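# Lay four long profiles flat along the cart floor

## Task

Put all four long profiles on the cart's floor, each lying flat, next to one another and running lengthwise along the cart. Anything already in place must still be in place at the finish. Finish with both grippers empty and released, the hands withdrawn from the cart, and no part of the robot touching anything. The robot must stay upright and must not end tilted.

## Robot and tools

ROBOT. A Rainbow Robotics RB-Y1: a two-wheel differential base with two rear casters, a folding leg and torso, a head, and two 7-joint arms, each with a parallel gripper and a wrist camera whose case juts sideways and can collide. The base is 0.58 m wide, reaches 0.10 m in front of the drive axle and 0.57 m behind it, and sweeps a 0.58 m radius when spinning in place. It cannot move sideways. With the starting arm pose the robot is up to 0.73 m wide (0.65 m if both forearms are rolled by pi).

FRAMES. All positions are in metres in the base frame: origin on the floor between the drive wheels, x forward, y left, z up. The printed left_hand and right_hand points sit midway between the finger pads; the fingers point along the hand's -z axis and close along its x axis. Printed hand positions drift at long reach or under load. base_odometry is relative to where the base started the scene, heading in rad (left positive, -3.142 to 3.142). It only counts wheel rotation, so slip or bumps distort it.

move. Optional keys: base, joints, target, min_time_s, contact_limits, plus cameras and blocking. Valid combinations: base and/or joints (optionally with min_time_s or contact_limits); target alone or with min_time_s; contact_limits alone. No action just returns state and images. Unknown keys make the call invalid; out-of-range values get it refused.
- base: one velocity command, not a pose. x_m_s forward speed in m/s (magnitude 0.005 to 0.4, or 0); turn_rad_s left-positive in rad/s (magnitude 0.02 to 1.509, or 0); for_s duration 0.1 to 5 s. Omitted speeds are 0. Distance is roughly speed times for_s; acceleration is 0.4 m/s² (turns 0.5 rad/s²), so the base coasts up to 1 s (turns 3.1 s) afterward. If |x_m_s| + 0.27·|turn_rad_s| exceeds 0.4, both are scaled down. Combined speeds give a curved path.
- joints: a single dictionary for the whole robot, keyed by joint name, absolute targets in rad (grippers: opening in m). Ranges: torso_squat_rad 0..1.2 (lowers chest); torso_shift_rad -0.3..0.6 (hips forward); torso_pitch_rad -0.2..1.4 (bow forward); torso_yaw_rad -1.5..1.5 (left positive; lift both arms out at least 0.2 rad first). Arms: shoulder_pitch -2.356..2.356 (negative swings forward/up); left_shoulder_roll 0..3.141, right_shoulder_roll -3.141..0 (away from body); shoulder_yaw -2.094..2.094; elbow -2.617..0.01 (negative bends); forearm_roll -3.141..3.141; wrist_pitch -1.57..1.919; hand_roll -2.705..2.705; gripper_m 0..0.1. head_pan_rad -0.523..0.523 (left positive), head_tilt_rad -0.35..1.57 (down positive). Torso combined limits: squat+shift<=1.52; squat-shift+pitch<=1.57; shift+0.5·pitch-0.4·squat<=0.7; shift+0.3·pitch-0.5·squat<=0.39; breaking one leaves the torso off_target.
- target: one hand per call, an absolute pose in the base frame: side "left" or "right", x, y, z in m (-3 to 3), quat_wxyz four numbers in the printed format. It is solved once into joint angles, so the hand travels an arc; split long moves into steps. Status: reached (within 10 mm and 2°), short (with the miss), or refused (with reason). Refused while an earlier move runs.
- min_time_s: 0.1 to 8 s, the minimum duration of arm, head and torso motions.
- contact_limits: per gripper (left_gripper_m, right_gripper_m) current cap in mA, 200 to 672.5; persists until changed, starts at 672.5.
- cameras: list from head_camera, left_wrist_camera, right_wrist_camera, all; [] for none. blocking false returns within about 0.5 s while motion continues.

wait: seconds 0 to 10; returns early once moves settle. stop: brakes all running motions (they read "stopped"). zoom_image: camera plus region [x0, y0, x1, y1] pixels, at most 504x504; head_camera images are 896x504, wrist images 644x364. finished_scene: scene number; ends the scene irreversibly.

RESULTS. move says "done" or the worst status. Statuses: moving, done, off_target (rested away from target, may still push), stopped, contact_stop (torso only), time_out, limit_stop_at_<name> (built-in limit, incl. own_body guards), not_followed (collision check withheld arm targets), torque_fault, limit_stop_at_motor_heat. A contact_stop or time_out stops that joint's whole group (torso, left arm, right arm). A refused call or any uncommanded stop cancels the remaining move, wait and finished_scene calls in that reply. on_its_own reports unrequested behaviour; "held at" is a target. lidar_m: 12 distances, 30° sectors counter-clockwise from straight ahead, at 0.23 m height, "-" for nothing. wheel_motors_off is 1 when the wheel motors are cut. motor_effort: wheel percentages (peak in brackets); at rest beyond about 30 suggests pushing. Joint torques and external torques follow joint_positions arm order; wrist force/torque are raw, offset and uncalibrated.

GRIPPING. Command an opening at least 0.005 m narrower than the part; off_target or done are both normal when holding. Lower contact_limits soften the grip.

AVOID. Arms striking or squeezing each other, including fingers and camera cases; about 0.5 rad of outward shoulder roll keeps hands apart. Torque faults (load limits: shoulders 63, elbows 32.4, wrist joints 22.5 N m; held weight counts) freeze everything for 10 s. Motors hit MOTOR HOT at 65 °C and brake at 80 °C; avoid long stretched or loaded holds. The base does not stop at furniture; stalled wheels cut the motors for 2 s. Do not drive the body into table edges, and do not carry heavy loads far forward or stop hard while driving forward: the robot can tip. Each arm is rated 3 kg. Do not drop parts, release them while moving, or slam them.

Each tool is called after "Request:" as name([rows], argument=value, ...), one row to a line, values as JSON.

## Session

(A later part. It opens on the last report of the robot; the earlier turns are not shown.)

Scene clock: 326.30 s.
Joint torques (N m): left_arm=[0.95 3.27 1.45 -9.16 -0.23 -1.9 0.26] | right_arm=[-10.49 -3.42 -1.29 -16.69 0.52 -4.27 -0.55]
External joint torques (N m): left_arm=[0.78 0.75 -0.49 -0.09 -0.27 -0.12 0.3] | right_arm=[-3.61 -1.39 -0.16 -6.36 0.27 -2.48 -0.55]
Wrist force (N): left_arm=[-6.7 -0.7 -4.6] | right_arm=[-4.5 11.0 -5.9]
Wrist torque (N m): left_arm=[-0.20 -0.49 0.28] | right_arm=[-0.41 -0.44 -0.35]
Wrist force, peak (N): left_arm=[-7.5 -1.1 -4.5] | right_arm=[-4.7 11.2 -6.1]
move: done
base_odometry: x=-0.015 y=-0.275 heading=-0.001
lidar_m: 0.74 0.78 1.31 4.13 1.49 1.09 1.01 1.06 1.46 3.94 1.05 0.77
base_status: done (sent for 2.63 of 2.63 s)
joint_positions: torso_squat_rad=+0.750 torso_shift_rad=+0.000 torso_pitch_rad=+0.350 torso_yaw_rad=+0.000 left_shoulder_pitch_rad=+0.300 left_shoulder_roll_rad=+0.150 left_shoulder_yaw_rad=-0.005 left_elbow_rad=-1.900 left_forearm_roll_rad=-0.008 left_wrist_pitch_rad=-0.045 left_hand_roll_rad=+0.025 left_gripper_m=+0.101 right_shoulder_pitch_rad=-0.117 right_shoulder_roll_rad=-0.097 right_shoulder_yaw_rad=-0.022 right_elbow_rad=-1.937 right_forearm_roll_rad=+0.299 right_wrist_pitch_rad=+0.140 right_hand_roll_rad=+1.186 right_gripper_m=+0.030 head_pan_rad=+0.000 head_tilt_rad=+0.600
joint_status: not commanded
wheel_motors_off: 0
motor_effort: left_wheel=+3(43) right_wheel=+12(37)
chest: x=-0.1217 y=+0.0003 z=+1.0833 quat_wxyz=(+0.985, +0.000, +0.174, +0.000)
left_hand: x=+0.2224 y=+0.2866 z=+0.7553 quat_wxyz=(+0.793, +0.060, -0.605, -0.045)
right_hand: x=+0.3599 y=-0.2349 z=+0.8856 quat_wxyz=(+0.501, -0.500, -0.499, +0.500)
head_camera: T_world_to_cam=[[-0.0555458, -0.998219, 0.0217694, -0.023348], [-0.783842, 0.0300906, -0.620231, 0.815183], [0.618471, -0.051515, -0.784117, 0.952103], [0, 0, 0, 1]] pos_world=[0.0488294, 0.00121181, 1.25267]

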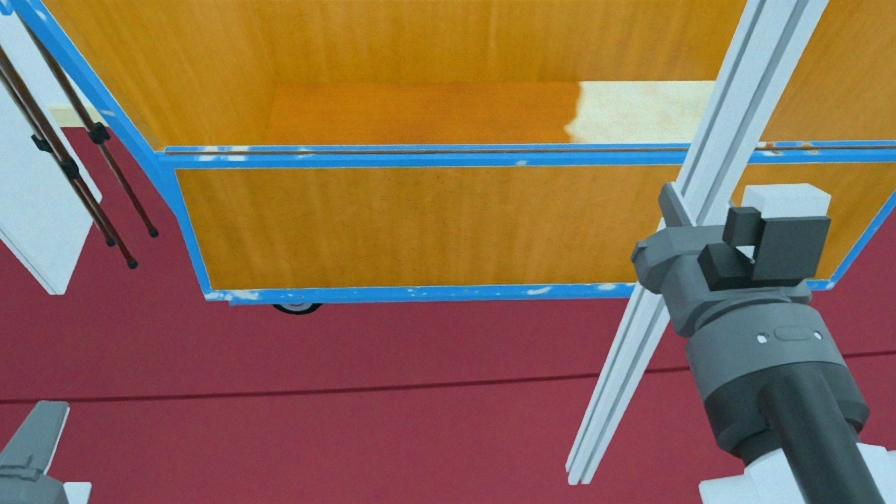

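Request:
move(joints={"left_shoulder_pitch_rad": 0.9, "left_elbow_rad": -2.3, "left_shoulder_roll_rad": 0.15}, cameras=[])

Request:
move(target={"side": "right", "x": 0.37, "y": -0.235, "z": 0.885, "quat_wxyz": [0.7071, 0, -0.7071, 0]}, min_time_s=3)

Scene clock: 336.27 s.
Joint torques (N m): left_arm=[7.04 3.38 2.31 -8.28 0.01 -1.76 0.29] | right_arm=[-10.63 -3.66 -0.36 -16.23 0.48 -4.3 -0.49]
External joint torques (N m): left_arm=[-0.1 0.49 -0.25 -0.19 -0.05 -0.1 0.33] | right_arm=[-3.74 -1.64 0.77 -5.91 0.23 -2.51 -0.48]
Wrist force (N): left_arm=[-6.5 -1.4 -5.0] | right_arm=[-4.5 10.9 -5.8]
Wrist torque (N m): left_arm=[-0.19 -0.52 0.28] | right_arm=[-0.31 -0.45 -0.40]
Wrist force, peak (N): left_arm=[-7.3 -1.4 -5.3] | right_arm=[-4.0 11.5 -5.9]
move: done
base_odometry: x=-0.015 y=-0.275 heading=-0.001
lidar_m: 0.73 0.78 1.31 4.13 1.48 1.09 1.02 1.06 1.44 3.94 1.05 0.77
base_status: not commanded
joint_positions: torso_squat_rad=+0.750 torso_shift_rad=+0.000 torso_pitch_rad=+0.350 torso_yaw_rad=+0.000 left_shoulder_pitch_rad=+0.900 left_shoulder_roll_rad=+0.150 left_shoulder_yaw_rad=-0.005 left_elbow_rad=-2.300 left_forearm_roll_rad=-0.008 left_wrist_pitch_rad=-0.045 left_hand_roll_rad=+0.025 left_gripper_m=+0.101 right_shoulder_pitch_rad=-0.117 right_shoulder_roll_rad=-0.097 right_shoulder_yaw_rad=-0.022 right_elbow_rad=-1.937 right_forearm_roll_rad=+0.299 right_wrist_pitch_rad=+0.139 right_hand_roll_rad=+1.186 right_gripper_m=+0.030 head_pan_rad=+0.000 head_tilt_rad=+0.600
joint_status: all done
wheel_motors_off: 0
motor_effort: left_wheel=+4(4) right_wheel=+16(18)
chest: x=-0.1217 y=+0.0003 z=+1.0833 quat_wxyz=(+0.985, +0.000, +0.174, +0.000)
left_hand: x=+0.0714 y=+0.3266 z=+0.8000 quat_wxyz=(+0.840, +0.123, -0.528, -0.032)
right_hand: x=+0.3599 y=-0.2349 z=+0.8856 quat_wxyz=(+0.501, -0.500, -0.499, +0.500)

Scene clock: 339.60 s.
Joint torques (N m): left_arm=[6.31 3.19 1.93 -8.53 0.09 -1.79 0.12] | right_arm=[-12.33 0.88 -0.71 -16.18 -0.21 -3.95 -0.66]
External joint torques (N m): left_arm=[-0.83 0.3 -0.64 -0.44 0.03 -0.13 0.16] | right_arm=[-4.76 2.32 -0.54 -5.8 -0.34 -2.2 -0.71]
Wrist force (N): left_arm=[-6.6 -1.9 -5.0] | right_arm=[-20.1 -4.3 -5.7]
Wrist torque (N m): left_arm=[-0.10 -0.53 0.28] | right_arm=[-0.05 -0.73 -0.17]
Wrist force, peak (N): left_arm=[-6.8 -1.6 -5.4] | right_arm=[-20.5 -4.3 -5.9]
move: done
base_odometry: x=-0.015 y=-0.275 heading=-0.001
lidar_m: 0.73 0.78 1.30 4.13 1.48 1.09 1.02 1.05 1.46 3.93 1.04 0.77
base_status: not commanded
joint_positions: torso_squat_rad=+0.750 torso_shift_rad=+0.000 torso_pitch_rad=+0.350 torso_yaw_rad=+0.000 left_shoulder_pitch_rad=+0.900 left_shoulder_roll_rad=+0.150 left_shoulder_yaw_rad=-0.005 left_elbow_rad=-2.300 left_forearm_roll_rad=-0.008 left_wrist_pitch_rad=-0.045 left_hand_roll_rad=+0.025 left_gripper_m=+0.101 right_shoulder_pitch_rad=-0.161 right_shoulder_roll_rad=+0.000 right_shoulder_yaw_rad=-0.114 right_elbow_rad=-1.899 right_forearm_roll_rad=-0.442 right_wrist_pitch_rad=+0.143 right_hand_roll_rad=+0.440 right_gripper_m=+0.030 head_pan_rad=+0.000 head_tilt_rad=+0.600
joint_status: all done
wheel_motors_off: 0
motor_effort: left_wheel=+3(5) right_wheel=+16(19)
chest: x=-0.1217 y=+0.0003 z=+1.0833 quat_wxyz=(+0.985, +0.000, +0.174, +0.000)
left_hand: x=+0.0714 y=+0.3266 z=+0.8000 quat_wxyz=(+0.840, +0.123, -0.528, -0.032)
right_hand: x=+0.3697 y=-0.2352 z=+0.8840 quat_wxyz=(+0.707, -0.003, -0.707, +0.005)
right_hand_status: reached (checked arc, planned for 3.0 s): 1 mm and 0.6 deg off.
pictures: head_camera, left_wrist_camera, right_wrist_camera
head_camera: T_world_to_cam=[[-0.0555458, -0.998219, 0.0217694, -0.023348], [-0.783842, 0.0300906, -0.620231, 0.815183], [0.618471, -0.051515, -0.784117, 0.952103], [0, 0, 0, 1]] pos_world=[0.0488294, 0.00121181, 1.25267]
left_wrist_camera: T_world_to_cam=[[0.407729, -0.168639, 0.897395, -0.692624], [-0.358062, -0.933611, -0.0127601, 0.372683], [0.839969, -0.316121, -0.441044, 0.474913], [0, 0, 0, 1]] pos_world=[0.0169346, 0.381267, 0.83577]
right_wrist_camera: T_world_to_cam=[[0.00579943, 0.0072432, -0.999957, 0.885181], [-0.45212, 0.891949, 0.00383869, 0.403797], [0.891938, 0.452078, 0.00844759, -0.156773], [0, 0, 0, 1]] pos_world=[0.317263, -0.295704, 0.884917]

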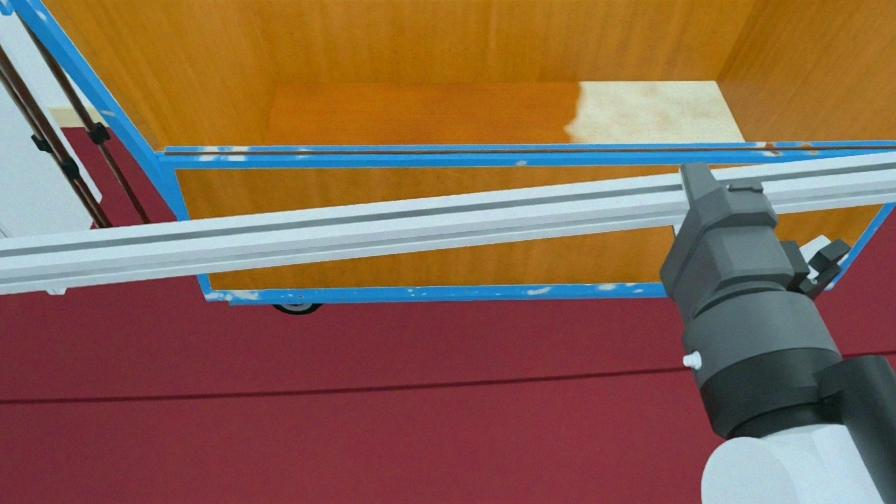

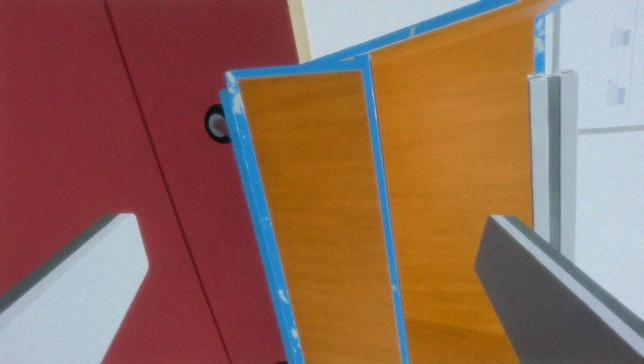

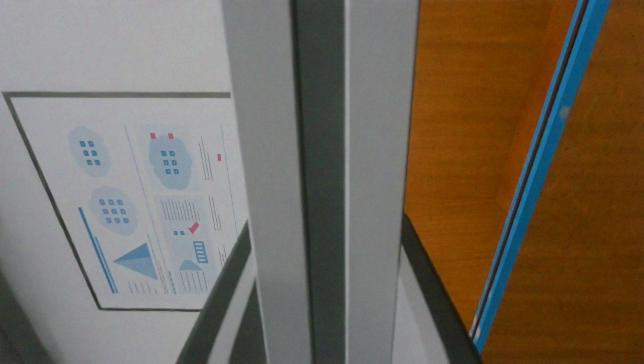

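Request:
move(joints={"head_pan_rad": -0.12, "head_tilt_rad": 0.4}, cameras=["head_camera"])

Request:
zoom_image(camera="head_camera", region=[0, 0, 448, 320])

Request:
zoom_image(camera="head_camera", region=[448, 0, 896, 320])

Scene clock: 356.47 s.
Joint torques (N m): left_arm=[6.87 3.19 2.23 -8.12 -0.14 -1.49 0.13] | right_arm=[-12.29 0.39 -0.96 -16.56 -0.32 -4.01 -0.53]
External joint torques (N m): left_arm=[-0.27 0.3 -0.34 -0.04 -0.2 0.17 0.18] | right_arm=[-4.71 1.83 -0.79 -6.18 -0.45 -2.26 -0.59]
Wrist force (N): left_arm=[-6.3 -1.4 -5.3] | right_arm=[-19.8 -4.4 -5.7]
Wrist torque (N m): left_arm=[-0.16 -0.49 0.25] | right_arm=[-0.04 -0.68 -0.18]
Wrist force, peak (N): left_arm=[-7.1 -1.8 -5.2] | right_arm=[-20.5 -4.6 -5.8]
move: done
base_odometry: x=-0.015 y=-0.275 heading=-0.001
lidar_m: 0.74 0.77 1.32 4.12 1.48 1.09 1.02 1.06 1.44 3.93 1.03 0.76
base_status: not commanded
joint_positions: torso_squat_rad=+0.750 torso_shift_rad=+0.000 torso_pitch_rad=+0.350 torso_yaw_rad=+0.000 left_shoulder_pitch_rad=+0.900 left_shoulder_roll_rad=+0.150 left_shoulder_yaw_rad=-0.005 left_elbow_rad=-2.300 left_forearm_roll_rad=-0.008 left_wrist_pitch_rad=-0.045 left_hand_roll_rad=+0.025 left_gripper_m=+0.101 right_shoulder_pitch_rad=-0.161 right_shoulder_roll_rad=+0.000 right_shoulder_yaw_rad=-0.114 right_elbow_rad=-1.899 right_forearm_roll_rad=-0.442 right_wrist_pitch_rad=+0.143 right_hand_roll_rad=+0.440 right_gripper_m=+0.030 head_pan_rad=-0.120 head_tilt_rad=+0.400
joint_status: all done
wheel_motors_off: 0
motor_effort: left_wheel=+4(4) right_wheel=+19(19)
chest: x=-0.1217 y=+0.0003 z=+1.0833 quat_wxyz=(+0.985, +0.000, +0.174, +0.000)
left_hand: x=+0.0714 y=+0.3266 z=+0.8000 quat_wxyz=(+0.840, +0.123, -0.528, -0.032)
right_hand: x=+0.3697 y=-0.2352 z=+0.8840 quat_wxyz=(+0.707, -0.003, -0.707, +0.005)
head_camera: T_world_to_cam=[[-0.170422, -0.984045, 0.0511137, -0.0642305], [-0.639261, 0.0709379, -0.765711, 1.0037], [0.749868, -0.163169, -0.641151, 0.775716], [0, 0, 0, 1]] pos_world=[0.0489927, -0.00783284, 1.26917]

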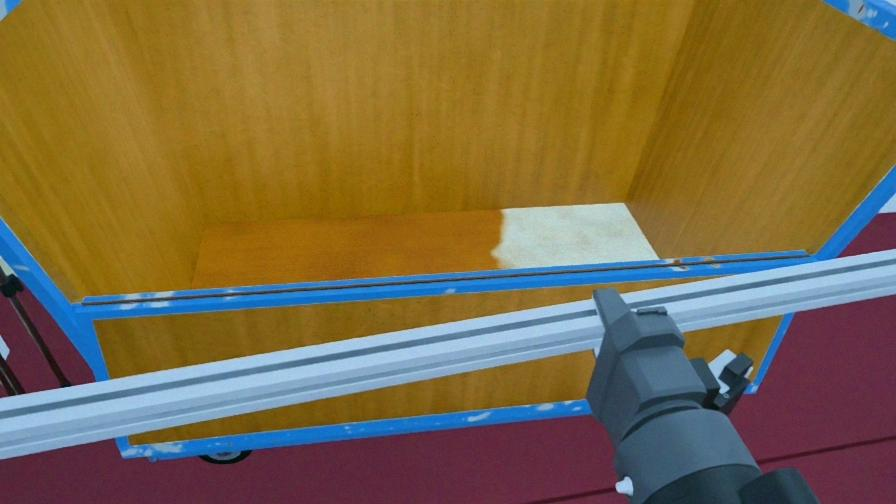

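Scaled by 1.125 (camera's finer frame: 1280x720).

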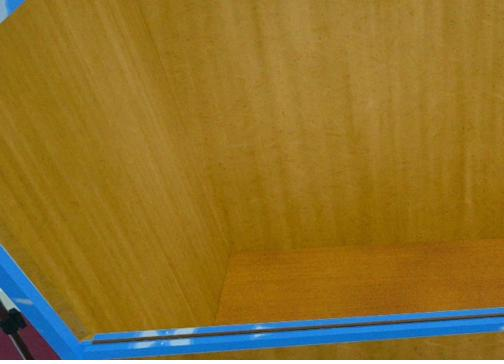

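Scaled by 1.125 (camera's finer frame: 1280x720).

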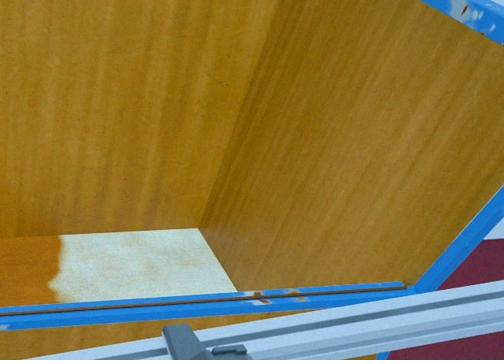

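Request:
move(joints={"head_pan_rad": 0.35, "head_tilt_rad": 0.5}, cameras=["head_camera"])

Request:
move(joints={"head_pan_rad": -0.5, "head_tilt_rad": 0.5}, cameras=["head_camera"])

Scene clock: 378.20 s.
Joint torques (N m): left_arm=[6.86 3.19 1.96 -8.28 -0.12 -1.69 0.27] | right_arm=[-12.5 0.11 -0.79 -16.41 -0.2 -4.05 -0.61]
External joint torques (N m): left_arm=[-0.28 0.31 -0.61 -0.19 -0.18 -0.03 0.31] | right_arm=[-4.92 1.55 -0.62 -6.03 -0.34 -2.3 -0.66]
Wrist force (N): left_arm=[-6.8 -1.3 -5.3] | right_arm=[-19.9 -4.5 -5.7]
Wrist torque (N m): left_arm=[-0.17 -0.55 0.27] | right_arm=[-0.05 -0.71 -0.22]
Wrist force, peak (N): left_arm=[-7.1 -1.7 -5.1] | right_arm=[-20.4 -4.4 -5.8]
move: done
base_odometry: x=-0.015 y=-0.275 heading=-0.001
lidar_m: 0.74 0.76 1.31 4.12 1.48 1.08 1.02 1.06 1.45 3.94 1.04 0.76
base_status: not commanded
joint_positions: torso_squat_rad=+0.750 torso_shift_rad=+0.000 torso_pitch_rad=+0.350 torso_yaw_rad=+0.000 left_shoulder_pitch_rad=+0.900 left_shoulder_roll_rad=+0.150 left_shoulder_yaw_rad=-0.005 left_elbow_rad=-2.300 left_forearm_roll_rad=-0.008 left_wrist_pitch_rad=-0.045 left_hand_roll_rad=+0.025 left_gripper_m=+0.101 right_shoulder_pitch_rad=-0.161 right_shoulder_roll_rad=+0.000 right_shoulder_yaw_rad=-0.114 right_elbow_rad=-1.899 right_forearm_roll_rad=-0.442 right_wrist_pitch_rad=+0.143 right_hand_roll_rad=+0.440 right_gripper_m=+0.030 head_pan_rad=+0.350 head_tilt_rad=+0.500
joint_status: all done
wheel_motors_off: 0
motor_effort: left_wheel=+4(4) right_wheel=+16(19)
chest: x=-0.1217 y=+0.0003 z=+1.0833 quat_wxyz=(+0.985, +0.000, +0.174, +0.000)
left_hand: x=+0.0714 y=+0.3266 z=+0.8000 quat_wxyz=(+0.840, +0.123, -0.528, -0.032)
right_hand: x=+0.3697 y=-0.2352 z=+0.8840 quat_wxyz=(+0.707, -0.003, -0.707, +0.005)
head_camera: T_world_to_cam=[[0.267428, -0.958085, -0.102743, 0.144386], [-0.70308, -0.121106, -0.700722, 0.919559], [0.658908, 0.25963, -0.705997, 0.854552], [0, 0, 0, 1]] pos_world=[0.0448393, 0.0278308, 1.2625]

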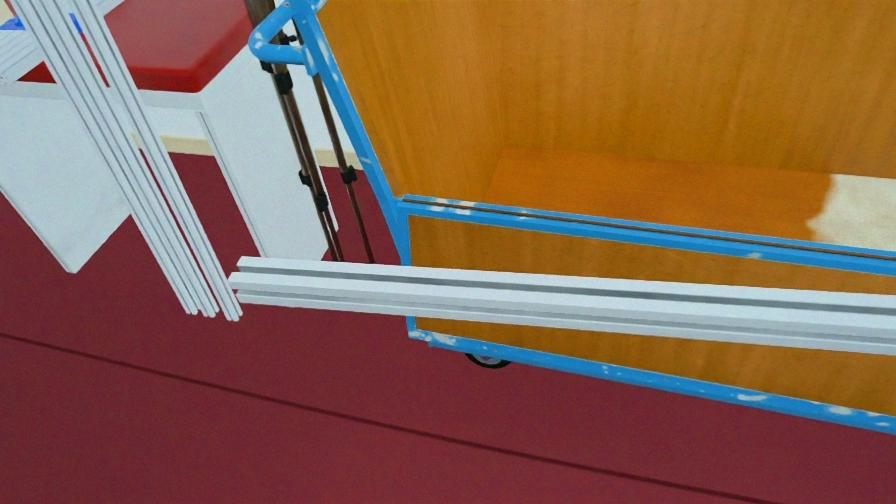

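Scene clock: 379.43 s.
Joint torques (N m): left_arm=[6.83 3.49 1.38 -8.12 0.01 -1.46 -0.05] | right_arm=[-12.24 0.06 -1 -16.05 -0.14 -4.16 -0.52]
External joint torques (N m): left_arm=[-0.31 0.6 -1.19 -0.03 -0.05 0.19 -0.01] | right_arm=[-4.66 1.5 -0.83 -5.67 -0.27 -2.4 -0.57]
Wrist force (N): left_arm=[-6.6 -1.7 -5.1] | right_arm=[-20.2 -4.5 -5.8]
Wrist torque (N m): left_arm=[-0.13 -0.53 0.28] | right_arm=[0.00 -0.73 -0.20]
Wrist force, peak (N): left_arm=[-6.7 -1.7 -5.7] | right_arm=[-20.4 -4.3 -5.9]
move: done
base_odometry: x=-0.015 y=-0.275 heading=-0.001
lidar_m: 0.73 0.77 1.30 4.12 1.48 1.09 1.02 1.06 1.45 3.92 1.03 0.77
base_status: not commanded
joint_positions: torso_squat_rad=+0.750 torso_shift_rad=+0.000 torso_pitch_rad=+0.350 torso_yaw_rad=+0.000 left_shoulder_pitch_rad=+0.900 left_shoulder_roll_rad=+0.150 left_shoulder_yaw_rad=-0.005 left_elbow_rad=-2.300 left_forearm_roll_rad=-0.008 left_wrist_pitch_rad=-0.045 left_hand_roll_rad=+0.025 left_gripper_m=+0.101 right_shoulder_pitch_rad=-0.161 right_shoulder_roll_rad=+0.000 right_shoulder_yaw_rad=-0.114 right_elbow_rad=-1.899 right_forearm_roll_rad=-0.442 right_wrist_pitch_rad=+0.143 right_hand_roll_rad=+0.440 right_gripper_m=+0.030 head_pan_rad=-0.500 head_tilt_rad=+0.500
joint_status: all done
wheel_motors_off: 0
motor_effort: left_wheel=+4(5) right_wheel=+17(20)
chest: x=-0.1217 y=+0.0003 z=+1.0833 quat_wxyz=(+0.985, +0.000, +0.174, +0.000)
left_hand: x=+0.0714 y=+0.3266 z=+0.8000 quat_wxyz=(+0.840, +0.123, -0.528, -0.032)
right_hand: x=+0.3697 y=-0.2352 z=+0.8840 quat_wxyz=(+0.707, -0.003, -0.707, +0.005)
head_camera: T_world_to_cam=[[-0.500002, -0.847586, 0.177752, -0.234949], [-0.654144, 0.235124, -0.718897, 0.943963], [0.567533, -0.475725, -0.672006, 0.808916], [0, 0, 0, 1]] pos_world=[0.0409266, -0.0362668, 1.26397]

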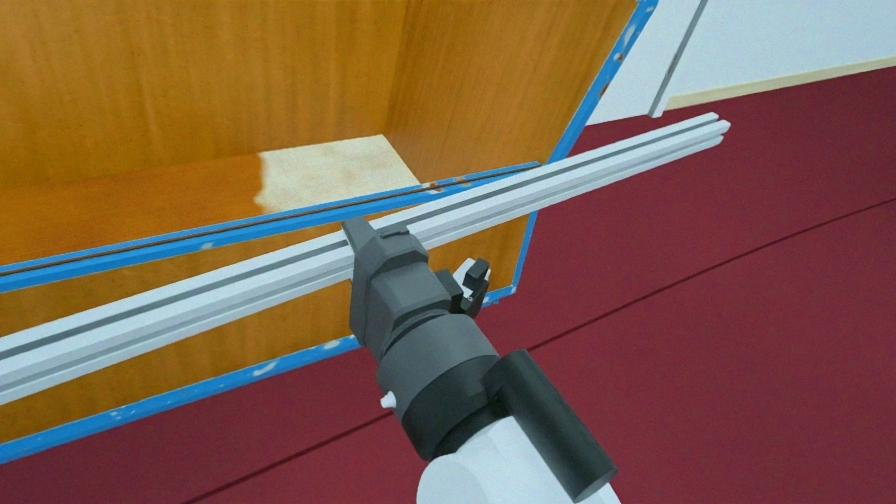

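Request:
move(base={"x_m_s": -0.25, "for_s": 1.2}, joints={"head_pan_rad": 0.0, "head_tilt_rad": 0.3}, cameras=[])

Request:
move(joints={"torso_squat_rad": 0.9, "torso_shift_rad": 0.25, "torso_pitch_rad": 0.7}, min_time_s=3)

Scene clock: 426.43 s.
Joint torques (N m): left_arm=[7.74 3.5 2.95 -8.51 0 -1.35 0.13] | right_arm=[-12.01 0.55 -0.69 -16.77 -0.17 -4.34 -0.3]
External joint torques (N m): left_arm=[0.6 0.61 0.38 -0.43 -0.06 0.31 0.17] | right_arm=[-4.43 2 -0.52 -6.38 -0.3 -2.58 -0.36]
Wrist force (N): left_arm=[-6.3 -1.5 -5.0] | right_arm=[-19.9 -4.4 -5.7]
Wrist torque (N m): left_arm=[-0.15 -0.48 0.28] | right_arm=[0.08 -0.71 -0.14]
Wrist force, peak (N): left_arm=[-7.0 -1.3 -5.7] | right_arm=[-20.6 -4.5 -6.6]
move: done
base_odometry: x=-0.315 y=-0.275 heading=+0.001
lidar_m: 1.04 1.09 2.00 2.91 1.05 0.77 0.72 0.75 1.03 2.78 2.62 1.08
base_status: done (sent for 1.2 of 1.2 s)
joint_positions: torso_squat_rad=+0.750 torso_shift_rad=+0.000 torso_pitch_rad=+0.350 torso_yaw_rad=+0.000 left_shoulder_pitch_rad=+0.900 left_shoulder_roll_rad=+0.150 left_shoulder_yaw_rad=-0.005 left_elbow_rad=-2.300 left_forearm_roll_rad=-0.008 left_wrist_pitch_rad=-0.045 left_hand_roll_rad=+0.025 left_gripper_m=+0.101 right_shoulder_pitch_rad=-0.162 right_shoulder_roll_rad=+0.000 right_shoulder_yaw_rad=-0.114 right_elbow_rad=-1.898 right_forearm_roll_rad=-0.442 right_wrist_pitch_rad=+0.143 right_hand_roll_rad=+0.440 right_gripper_m=+0.030 head_pan_rad=+0.000 head_tilt_rad=+0.300
joint_status: all done
wheel_motors_off: 0
motor_effort: left_wheel=+16(38) right_wheel=-12(42)
chest: x=-0.1218 y=+0.0003 z=+1.0833 quat_wxyz=(+0.985, +0.000, +0.174, +0.000)
left_hand: x=+0.0714 y=+0.3266 z=+0.8001 quat_wxyz=(+0.840, +0.123, -0.528, -0.032)
right_hand: x=+0.3697 y=-0.2352 z=+0.8841 quat_wxyz=(+0.707, -0.003, -0.707, +0.005)

Scene clock: 429.77 s.
Joint torques (N m): left_arm=[11.13 3.89 2.61 -5.81 0.08 -1.39 0.25] | right_arm=[-5.39 0.53 -0.62 -16.11 -0.25 -3.98 -0.52]
External joint torques (N m): left_arm=[0.12 0.94 -0.04 -0.17 0.02 -0.09 0.29] | right_arm=[-4.37 1.46 -0.12 -6.44 -0.38 -2.3 -0.57]
Wrist force (N): left_arm=[-5.0 -1.2 -6.8] | right_arm=[-18.8 -4.5 -11.2]
Wrist torque (N m): left_arm=[-0.21 -0.45 0.26] | right_arm=[-0.02 -0.65 -0.17]
Wrist force, peak (N): left_arm=[-5.8 -1.7 -7.0] | right_arm=[-19.4 -4.5 -11.3]
move: done
base_odometry: x=-0.315 y=-0.275 heading=+0.001
lidar_m: 1.03 1.09 2.00 2.90 1.05 0.77 0.72 0.75 1.03 2.78 2.62 1.08
base_status: not commanded
joint_positions: torso_squat_rad=+0.900 torso_shift_rad=+0.250 torso_pitch_rad=+0.700 torso_yaw_rad=+0.000 left_shoulder_pitch_rad=+0.900 left_shoulder_roll_rad=+0.150 left_shoulder_yaw_rad=-0.005 left_elbow_rad=-2.300 left_forearm_roll_rad=-0.008 left_wrist_pitch_rad=-0.045 left_hand_roll_rad=+0.025 left_gripper_m=+0.101 right_shoulder_pitch_rad=-0.162 right_shoulder_roll_rad=+0.000 right_shoulder_yaw_rad=-0.114 right_elbow_rad=-1.898 right_forearm_roll_rad=-0.442 right_wrist_pitch_rad=+0.143 right_hand_roll_rad=+0.440 right_gripper_m=+0.030 head_pan_rad=+0.000 head_tilt_rad=+0.300
joint_status: all done
wheel_motors_off: 0
motor_effort: left_wheel=+14(17) right_wheel=-14(16)
chest: x=+0.0792 y=+0.0003 z=+0.9387 quat_wxyz=(+0.939, +0.000, +0.343, +0.000)
left_hand: x=+0.1635 y=+0.3266 z=+0.6064 quat_wxyz=(+0.919, +0.115, -0.374, -0.053)
right_hand: x=+0.4725 y=-0.2352 z=+0.5830 quat_wxyz=(+0.820, -0.002, -0.573, +0.005)
pictures: head_camera, left_wrist_camera, right_wrist_camera
head_camera: T_world_to_cam=[[-0.0542774, -0.998229, 0.0243535, -0.00808788], [-0.813854, 0.0300951, -0.58029, 0.865108], [0.578529, -0.0513169, -0.814046, 0.688283], [0, 0, 0, 1]] pos_world=[0.305441, 0.00121147, 1.0625]
left_wrist_camera: T_world_to_cam=[[0.690563, -0.168739, 0.703313, -0.484926], [-0.340883, -0.933562, 0.110723, 0.325363], [0.637904, -0.316209, -0.702204, 0.503609], [0, 0, 0, 1]] pos_world=[0.124529, 0.381167, 0.658666]
right_wrist_camera: T_world_to_cam=[[-0.337267, 0.00738767, -0.94138, 0.71165], [-0.423382, 0.891945, 0.158684, 0.347571], [0.840832, 0.452083, -0.297696, -0.0432829], [0, 0, 0, 1]] pos_world=[0.423565, -0.295704, 0.601893]

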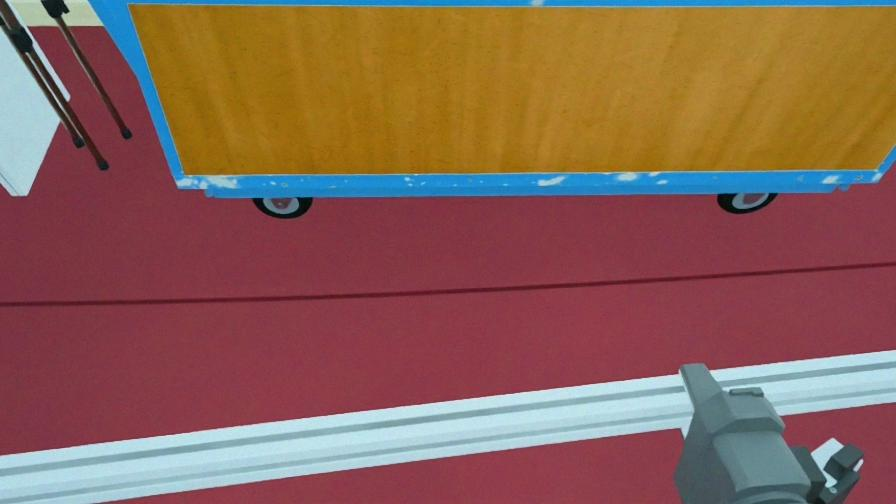

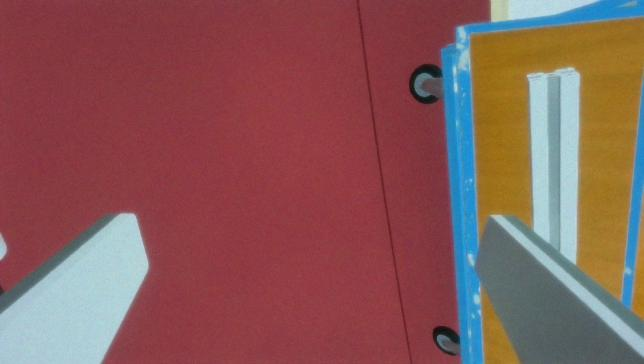

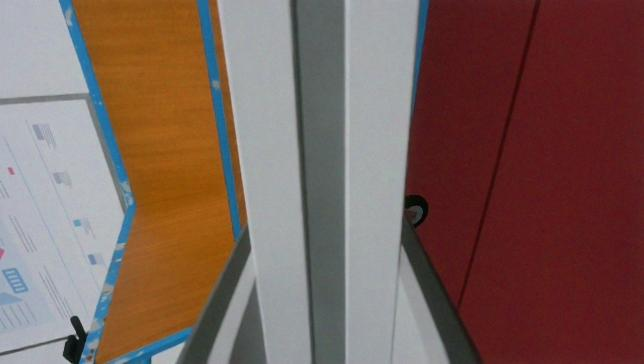

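Request:
move(target={"side": "right", "x": 0.42, "y": -0.24, "z": 0.73, "quat_wxyz": [0.999, -0.0435, 0.0004, -0.01]}, min_time_s=3)

Scene clock: 446.30 s.
Joint torques (N m): left_arm=[11.35 3.14 2.34 -5.64 0.03 -1.26 -0.06] | right_arm=[-14.36 -14.41 -8.85 -4.26 0.31 0.01 -0.33]
External joint torques (N m): left_arm=[0.34 0.19 -0.31 0 -0.03 0.04 -0.03] | right_arm=[-2.42 -3.05 -0.45 -1.68 0.03 -0.14 -0.33]
Wrist force (N): left_arm=[-5.1 -1.4 -7.0] | right_arm=[-4.6 -3.0 -21.0]
Wrist torque (N m): left_arm=[-0.19 -0.45 0.26] | right_arm=[-0.36 -0.49 -0.37]
Wrist force, peak (N): left_arm=[-5.8 -1.6 -7.3] | right_arm=[-11.7 -11.3 -18.0]
move: done
base_odometry: x=-0.315 y=-0.275 heading=+0.001
lidar_m: 1.04 1.08 2.01 2.91 1.06 0.78 0.73 0.75 1.02 2.79 2.61 1.07
base_status: not commanded
joint_positions: torso_squat_rad=+0.900 torso_shift_rad=+0.250 torso_pitch_rad=+0.700 torso_yaw_rad=+0.000 left_shoulder_pitch_rad=+0.900 left_shoulder_roll_rad=+0.150 left_shoulder_yaw_rad=-0.005 left_elbow_rad=-2.300 left_forearm_roll_rad=-0.008 left_wrist_pitch_rad=-0.045 left_hand_roll_rad=+0.025 left_gripper_m=+0.101 right_shoulder_pitch_rad=-1.133 right_shoulder_roll_rad=-1.221 right_shoulder_yaw_rad=+0.362 right_elbow_rad=-2.222 right_forearm_roll_rad=-1.255 right_wrist_pitch_rad=+1.919 right_hand_roll_rad=-1.116 right_gripper_m=+0.030 head_pan_rad=+0.000 head_tilt_rad=+0.300
joint_status: all done
wheel_motors_off: 0
motor_effort: left_wheel=+12(14) right_wheel=-11(16)
chest: x=+0.0792 y=+0.0003 z=+0.9387 quat_wxyz=(+0.939, +0.000, +0.343, +0.000)
left_hand: x=+0.1635 y=+0.3266 z=+0.6064 quat_wxyz=(+0.919, +0.115, -0.374, -0.053)
right_hand: x=+0.4197 y=-0.2400 z=+0.7296 quat_wxyz=(+0.999, -0.043, +0.001, -0.010)
right_hand_status: reached (checked arc, planned for 3.0 s): 0 mm and 0.1 deg off.
pictures: head_camera, left_wrist_camera, right_wrist_camera
head_camera: T_world_to_cam=[[-0.0542774, -0.998229, 0.0243535, -0.00808788], [-0.813854, 0.0300951, -0.58029, 0.865108], [0.578529, -0.0513169, -0.814046, 0.688283], [0, 0, 0, 1]] pos_world=[0.305441, 0.00121147, 1.0625]
left_wrist_camera: T_world_to_cam=[[0.690563, -0.168739, 0.703313, -0.484926], [-0.340883, -0.933562, 0.110723, 0.325363], [0.637904, -0.316209, -0.702204, 0.503609], [0, 0, 0, 1]] pos_world=[0.124529, 0.381167, 0.658666]
right_wrist_camera: T_world_to_cam=[[-0.999271, 0.0374473, -0.00745145, 0.435506], [0.032009, 0.928011, 0.371174, -0.0313247], [0.0208145, 0.370665, -0.928533, 0.831839], [0, 0, 0, 1]] pos_world=[0.418877, -0.295573, 0.787262]

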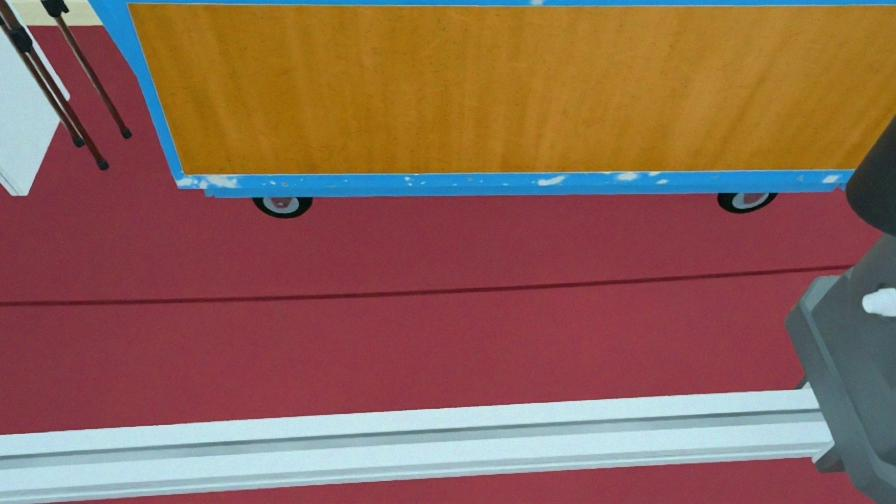

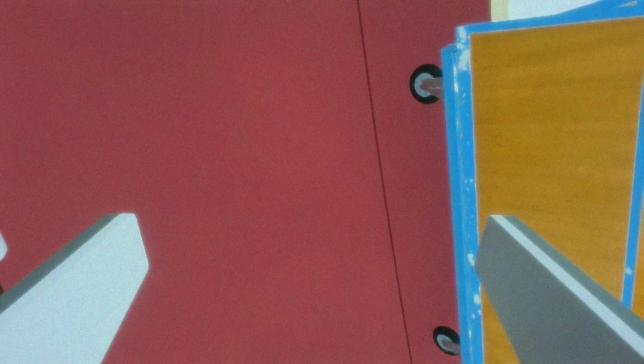

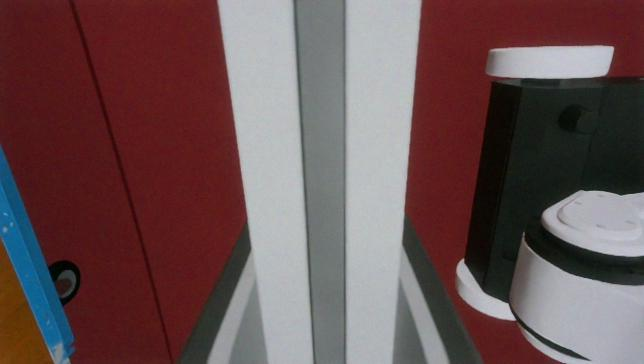

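Request:
zoom_image(camera="right_wrist_camera", region=[200, 0, 450, 180])

Request:
zoom_image(camera="right_wrist_camera", region=[200, 180, 450, 364])

Request:
zoom_image(camera="head_camera", region=[0, 340, 448, 504])

Scaled by 2.016 (camera's finer frame: 920x520).

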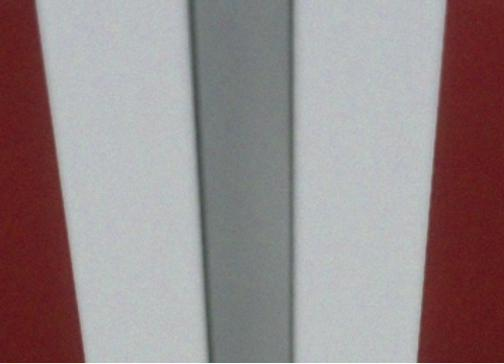

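Scaled by 2.016 (camera's finer frame: 920x520).

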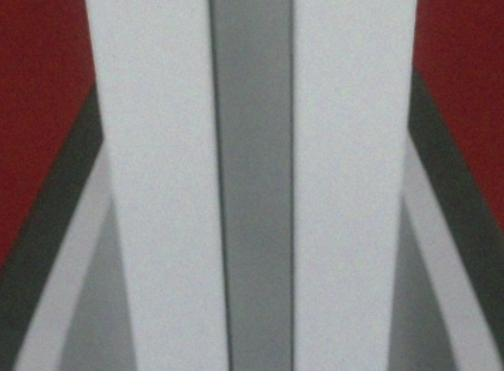

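Scaled by 1.125 (camera's finer frame: 1280x720).

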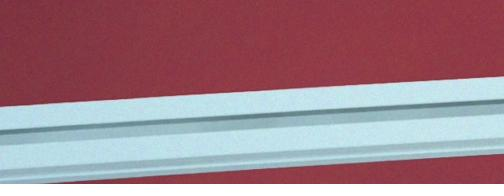

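Request:
move(target={"side": "right", "x": 0.42, "y": -0.252, "z": 0.74, "quat_wxyz": [0.99937, -0.0275, 0.0006, -0.0225]}, min_time_s=1, cameras=[])

Request:
move(base={"x_m_s": 0.25, "for_s": 1.7}, joints={"head_pan_rad": 0.1, "head_tilt_rad": 0.0})

Scene clock: 477.33 s.
Joint torques (N m): left_arm=[10.99 3.88 1.86 -5.87 -0.07 -1.22 0.05] | right_arm=[-12.26 -15.72 -10.38 -3.84 0.33 -0.12 0.09]
External joint torques (N m): left_arm=[-0.02 0.93 -0.79 -0.23 -0.13 0.09 0.09] | right_arm=[-0.89 -3.54 -1.8 -1.67 0.07 -0.21 0.09]
Wrist force (N): left_arm=[-5.2 -1.8 -6.8] | right_arm=[-4.4 -3.6 -21.1]
Wrist torque (N m): left_arm=[-0.14 -0.46 0.25] | right_arm=[-0.11 -0.44 -0.39]
Wrist force, peak (N): left_arm=[-5.7 -1.7 -7.3] | right_arm=[-4.8 -3.3 -21.4]
move: done
base_odometry: x=-0.315 y=-0.275 heading=+0.001
lidar_m: 1.04 1.09 2.00 2.92 1.06 0.77 0.72 0.76 1.02 2.77 2.61 1.07
base_status: not commanded
joint_positions: torso_squat_rad=+0.900 torso_shift_rad=+0.250 torso_pitch_rad=+0.700 torso_yaw_rad=+0.000 left_shoulder_pitch_rad=+0.900 left_shoulder_roll_rad=+0.150 left_shoulder_yaw_rad=-0.005 left_elbow_rad=-2.300 left_forearm_roll_rad=-0.008 left_wrist_pitch_rad=-0.045 left_hand_roll_rad=+0.025 left_gripper_m=+0.101 right_shoulder_pitch_rad=-1.085 right_shoulder_roll_rad=-1.289 right_shoulder_yaw_rad=+0.291 right_elbow_rad=-2.223 right_forearm_roll_rad=-1.321 right_wrist_pitch_rad=+1.871 right_hand_roll_rad=-1.099 right_gripper_m=+0.030 head_pan_rad=+0.000 head_tilt_rad=+0.300
joint_status: all done
wheel_motors_off: 0
motor_effort: left_wheel=+12(14) right_wheel=-11(15)
chest: x=+0.0792 y=+0.0003 z=+0.9387 quat_wxyz=(+0.939, +0.000, +0.343, +0.000)
left_hand: x=+0.1635 y=+0.3266 z=+0.6064 quat_wxyz=(+0.919, +0.115, -0.374, -0.053)
right_hand: x=+0.4197 y=-0.2519 z=+0.7396 quat_wxyz=(+0.999, -0.028, +0.001, -0.022)
right_hand_status: reached (checked arc, planned for 1.0 s): 0 mm and 0.1 deg off.

Scene clock: 480.17 s.
Joint torques (N m): left_arm=[11.16 3.68 2.33 -5.95 -0.26 -1.37 -0.09] | right_arm=[-13.33 -15.11 -10.07 -3.35 0.23 0 0.08]
External joint torques (N m): left_arm=[0.15 0.73 -0.32 -0.32 -0.32 -0.06 -0.05] | right_arm=[-1.96 -2.93 -1.49 -1.18 -0.03 -0.1 0.08]
Wrist force (N): left_arm=[-5.6 -1.4 -6.7] | right_arm=[-4.4 -3.5 -21.2]
Wrist torque (N m): left_arm=[-0.20 -0.50 0.24] | right_arm=[-0.17 -0.46 -0.36]
Wrist force, peak (N): left_arm=[-5.1 -1.7 -7.4] | right_arm=[-4.3 -3.7 -21.8]
move: done
base_odometry: x=+0.110 y=-0.275 heading=+0.001
lidar_m: 0.61 0.64 1.16 4.58 1.66 1.22 1.15 1.19 1.62 4.42 0.87 0.63
base_status: done (sent for 1.7 of 1.7 s)
joint_positions: torso_squat_rad=+0.900 torso_shift_rad=+0.250 torso_pitch_rad=+0.700 torso_yaw_rad=+0.000 left_shoulder_pitch_rad=+0.900 left_shoulder_roll_rad=+0.150 left_shoulder_yaw_rad=-0.005 left_elbow_rad=-2.300 left_forearm_roll_rad=-0.008 left_wrist_pitch_rad=-0.045 left_hand_roll_rad=+0.025 left_gripper_m=+0.101 right_shoulder_pitch_rad=-1.085 right_shoulder_roll_rad=-1.289 right_shoulder_yaw_rad=+0.291 right_elbow_rad=-2.223 right_forearm_roll_rad=-1.321 right_wrist_pitch_rad=+1.871 right_hand_roll_rad=-1.099 right_gripper_m=+0.030 head_pan_rad=+0.100 head_tilt_rad=+0.000
joint_status: all done
wheel_motors_off: 0
motor_effort: left_wheel=+1(33) right_wheel=-5(38)
chest: x=+0.0792 y=+0.0003 z=+0.9387 quat_wxyz=(+0.939, +0.000, +0.343, +0.000)
left_hand: x=+0.1636 y=+0.3266 z=+0.6064 quat_wxyz=(+0.919, +0.115, -0.374, -0.053)
right_hand: x=+0.4197 y=-0.2519 z=+0.7396 quat_wxyz=(+0.999, -0.028, +0.001, -0.022)
pictures: head_camera, left_wrist_camera, right_wrist_camera
head_camera: T_world_to_cam=[[0.0174735, -0.99821, -0.0572014, 0.063643], [-0.608604, 0.034772, -0.792712, 1.04776], [0.793282, 0.0486644, -0.606907, 0.416592], [0, 0, 0, 1]] pos_world=[0.306085, 0.00682311, 1.08704]
left_wrist_camera: T_world_to_cam=[[0.690563, -0.168739, 0.703313, -0.484995], [-0.340883, -0.933562, 0.110723, 0.325397], [0.637904, -0.316209, -0.702204, 0.503545], [0, 0, 0, 1]] pos_world=[0.124629, 0.381167, 0.658666]
right_wrist_camera: T_world_to_cam=[[-0.998018, 0.0626122, -0.00629816, 0.440967], [0.0548684, 0.914829, 0.400096, -0.0582194], [0.0308126, 0.398958, -0.916452, 0.839379], [0, 0, 0, 1]] pos_world=[0.417424, -0.309226, 0.795321]

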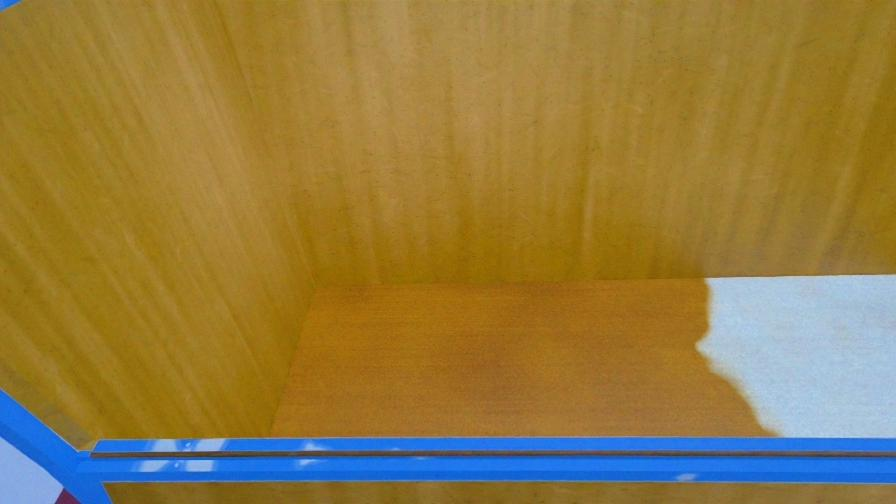

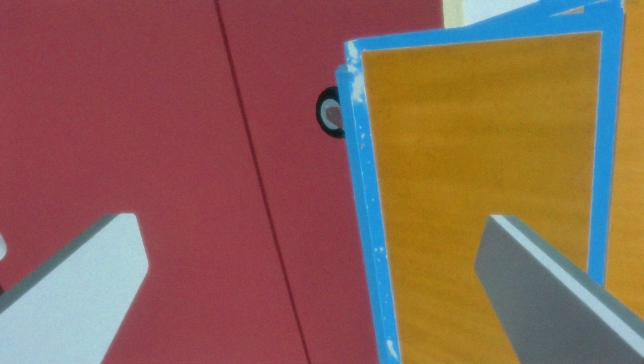

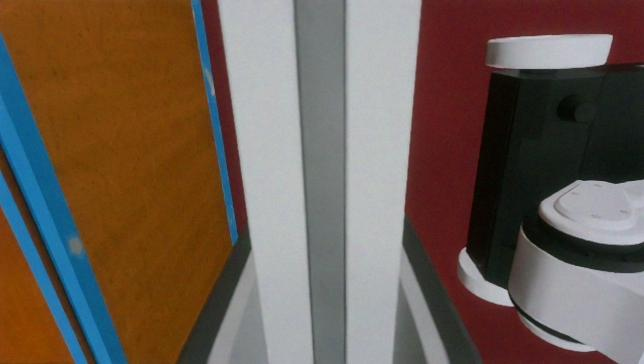

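Request:
move(joints={"head_pan_rad": 0.5, "head_tilt_rad": 0.3}, cameras=["head_camera"])

Request:
move(joints={"head_pan_rad": -0.5, "head_tilt_rad": 0.3}, cameras=["head_camera"])

Scene clock: 484.17 s.
Joint torques (N m): left_arm=[12.28 3.21 2.38 -5.77 0.04 -1.33 0.05] | right_arm=[-12.94 -15.04 -10.08 -3.23 0.46 0.14 -0.06]
External joint torques (N m): left_arm=[1.27 0.26 -0.27 -0.13 -0.02 -0.02 0.08] | right_arm=[-1.57 -2.86 -1.5 -1.05 0.2 0.05 -0.06]
Wrist force (N): left_arm=[-5.1 -1.8 -7.0] | right_arm=[-4.6 -3.4 -21.0]
Wrist torque (N m): left_arm=[-0.15 -0.48 0.25] | right_arm=[-0.18 -0.45 -0.36]
Wrist force, peak (N): left_arm=[-5.7 -1.8 -7.1] | right_arm=[-4.8 -3.5 -21.5]
move: done
base_odometry: x=+0.110 y=-0.275 heading=+0.001
lidar_m: 0.62 0.65 1.15 4.58 1.66 1.22 1.15 1.19 1.62 4.42 0.87 0.64
base_status: not commanded
joint_positions: torso_squat_rad=+0.900 torso_shift_rad=+0.250 torso_pitch_rad=+0.700 torso_yaw_rad=+0.000 left_shoulder_pitch_rad=+0.900 left_shoulder_roll_rad=+0.150 left_shoulder_yaw_rad=-0.005 left_elbow_rad=-2.300 left_forearm_roll_rad=-0.008 left_wrist_pitch_rad=-0.045 left_hand_roll_rad=+0.025 left_gripper_m=+0.101 right_shoulder_pitch_rad=-1.085 right_shoulder_roll_rad=-1.289 right_shoulder_yaw_rad=+0.291 right_elbow_rad=-2.223 right_forearm_roll_rad=-1.321 right_wrist_pitch_rad=+1.871 right_hand_roll_rad=-1.099 right_gripper_m=+0.030 head_pan_rad=+0.500 head_tilt_rad=+0.300
joint_status: all done
wheel_motors_off: 0
motor_effort: left_wheel=+2(2) right_wheel=-6(9)
chest: x=+0.0792 y=+0.0003 z=+0.9387 quat_wxyz=(+0.939, +0.000, +0.343, +0.000)
left_hand: x=+0.1636 y=+0.3266 z=+0.6064 quat_wxyz=(+0.919, +0.115, -0.374, -0.053)
right_hand: x=+0.4197 y=-0.2519 z=+0.7396 quat_wxyz=(+0.999, -0.028, +0.001, -0.022)
head_camera: T_world_to_cam=[[0.31692, -0.90349, -0.288563, 0.245499], [-0.801837, -0.0927275, -0.590304, 0.873229], [0.506576, 0.418459, -0.753838, 0.639254], [0, 0, 0, 1]] pos_world=[0.298553, 0.0352763, 1.06821]

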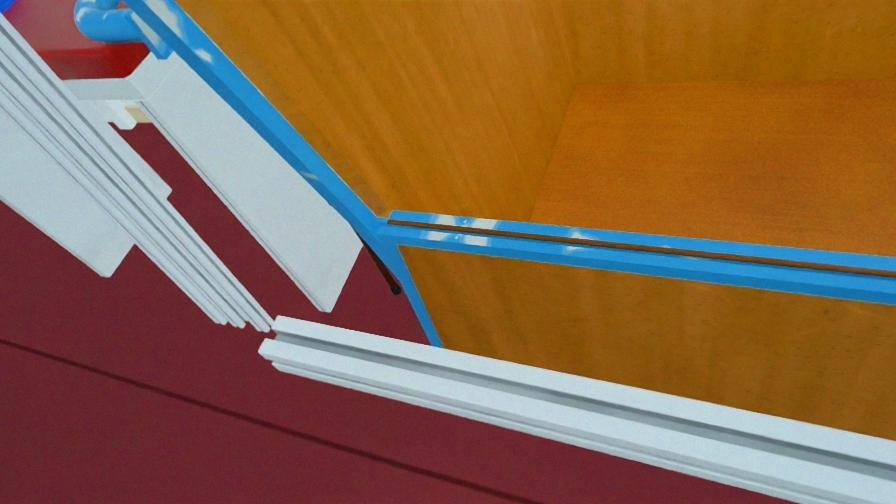

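Scene clock: 485.50 s.
Joint torques (N m): left_arm=[11.55 3.64 2.17 -5.53 -0.23 -1.51 0.23] | right_arm=[-13.31 -15.09 -9.81 -3.29 0.36 0.21 -0.03]
External joint torques (N m): left_arm=[0.54 0.68 -0.49 0.11 -0.28 -0.2 0.26] | right_arm=[-1.94 -2.91 -1.22 -1.12 0.11 0.11 -0.03]
Wrist force (N): left_arm=[-5.2 -1.7 -6.9] | right_arm=[-4.6 -3.4 -21.3]
Wrist torque (N m): left_arm=[-0.15 -0.48 0.25] | right_arm=[-0.16 -0.45 -0.38]
Wrist force, peak (N): left_arm=[-5.5 -1.5 -7.4] | right_arm=[-4.6 -3.7 -21.4]
move: done
base_odometry: x=+0.110 y=-0.275 heading=+0.001
lidar_m: 0.61 0.65 1.16 4.57 1.67 1.21 1.15 1.19 1.62 4.41 0.86 0.64
base_status: not commanded
joint_positions: torso_squat_rad=+0.900 torso_shift_rad=+0.250 torso_pitch_rad=+0.700 torso_yaw_rad=+0.000 left_shoulder_pitch_rad=+0.900 left_shoulder_roll_rad=+0.150 left_shoulder_yaw_rad=-0.005 left_elbow_rad=-2.300 left_forearm_roll_rad=-0.008 left_wrist_pitch_rad=-0.045 left_hand_roll_rad=+0.025 left_gripper_m=+0.101 right_shoulder_pitch_rad=-1.085 right_shoulder_roll_rad=-1.289 right_shoulder_yaw_rad=+0.291 right_elbow_rad=-2.223 right_forearm_roll_rad=-1.321 right_wrist_pitch_rad=+1.871 right_hand_roll_rad=-1.099 right_gripper_m=+0.030 head_pan_rad=-0.500 head_tilt_rad=+0.300
joint_status: all done
wheel_motors_off: 0
motor_effort: left_wheel=+1(2) right_wheel=-6(8)
chest: x=+0.0792 y=+0.0003 z=+0.9387 quat_wxyz=(+0.939, +0.000, +0.343, +0.000)
left_hand: x=+0.1636 y=+0.3266 z=+0.6064 quat_wxyz=(+0.919, +0.115, -0.374, -0.053)
right_hand: x=+0.4197 y=-0.2519 z=+0.7396 quat_wxyz=(+0.999, -0.028, +0.001, -0.022)
head_camera: T_world_to_cam=[[-0.414791, -0.848649, 0.328243, -0.25451], [-0.779433, 0.145249, -0.609415, 0.888734], [0.469503, -0.508624, -0.721713, 0.613402], [0, 0, 0, 1]] pos_world=[0.299146, -0.0330867, 1.06785]

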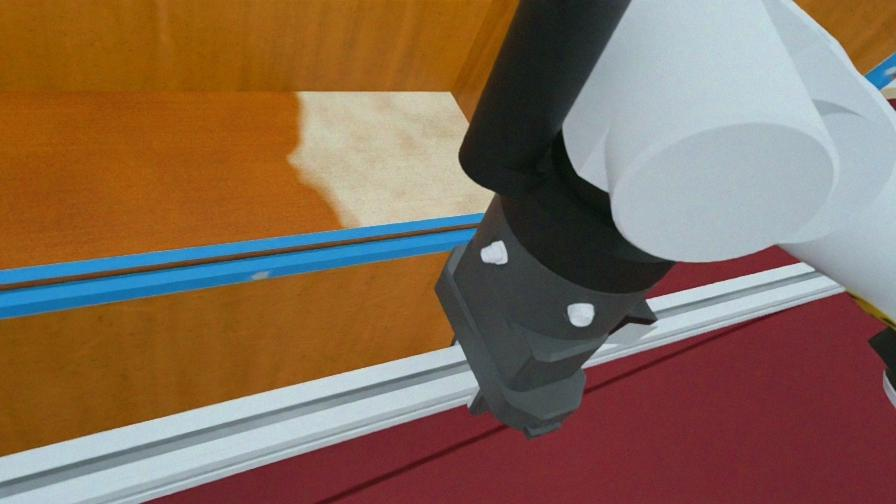

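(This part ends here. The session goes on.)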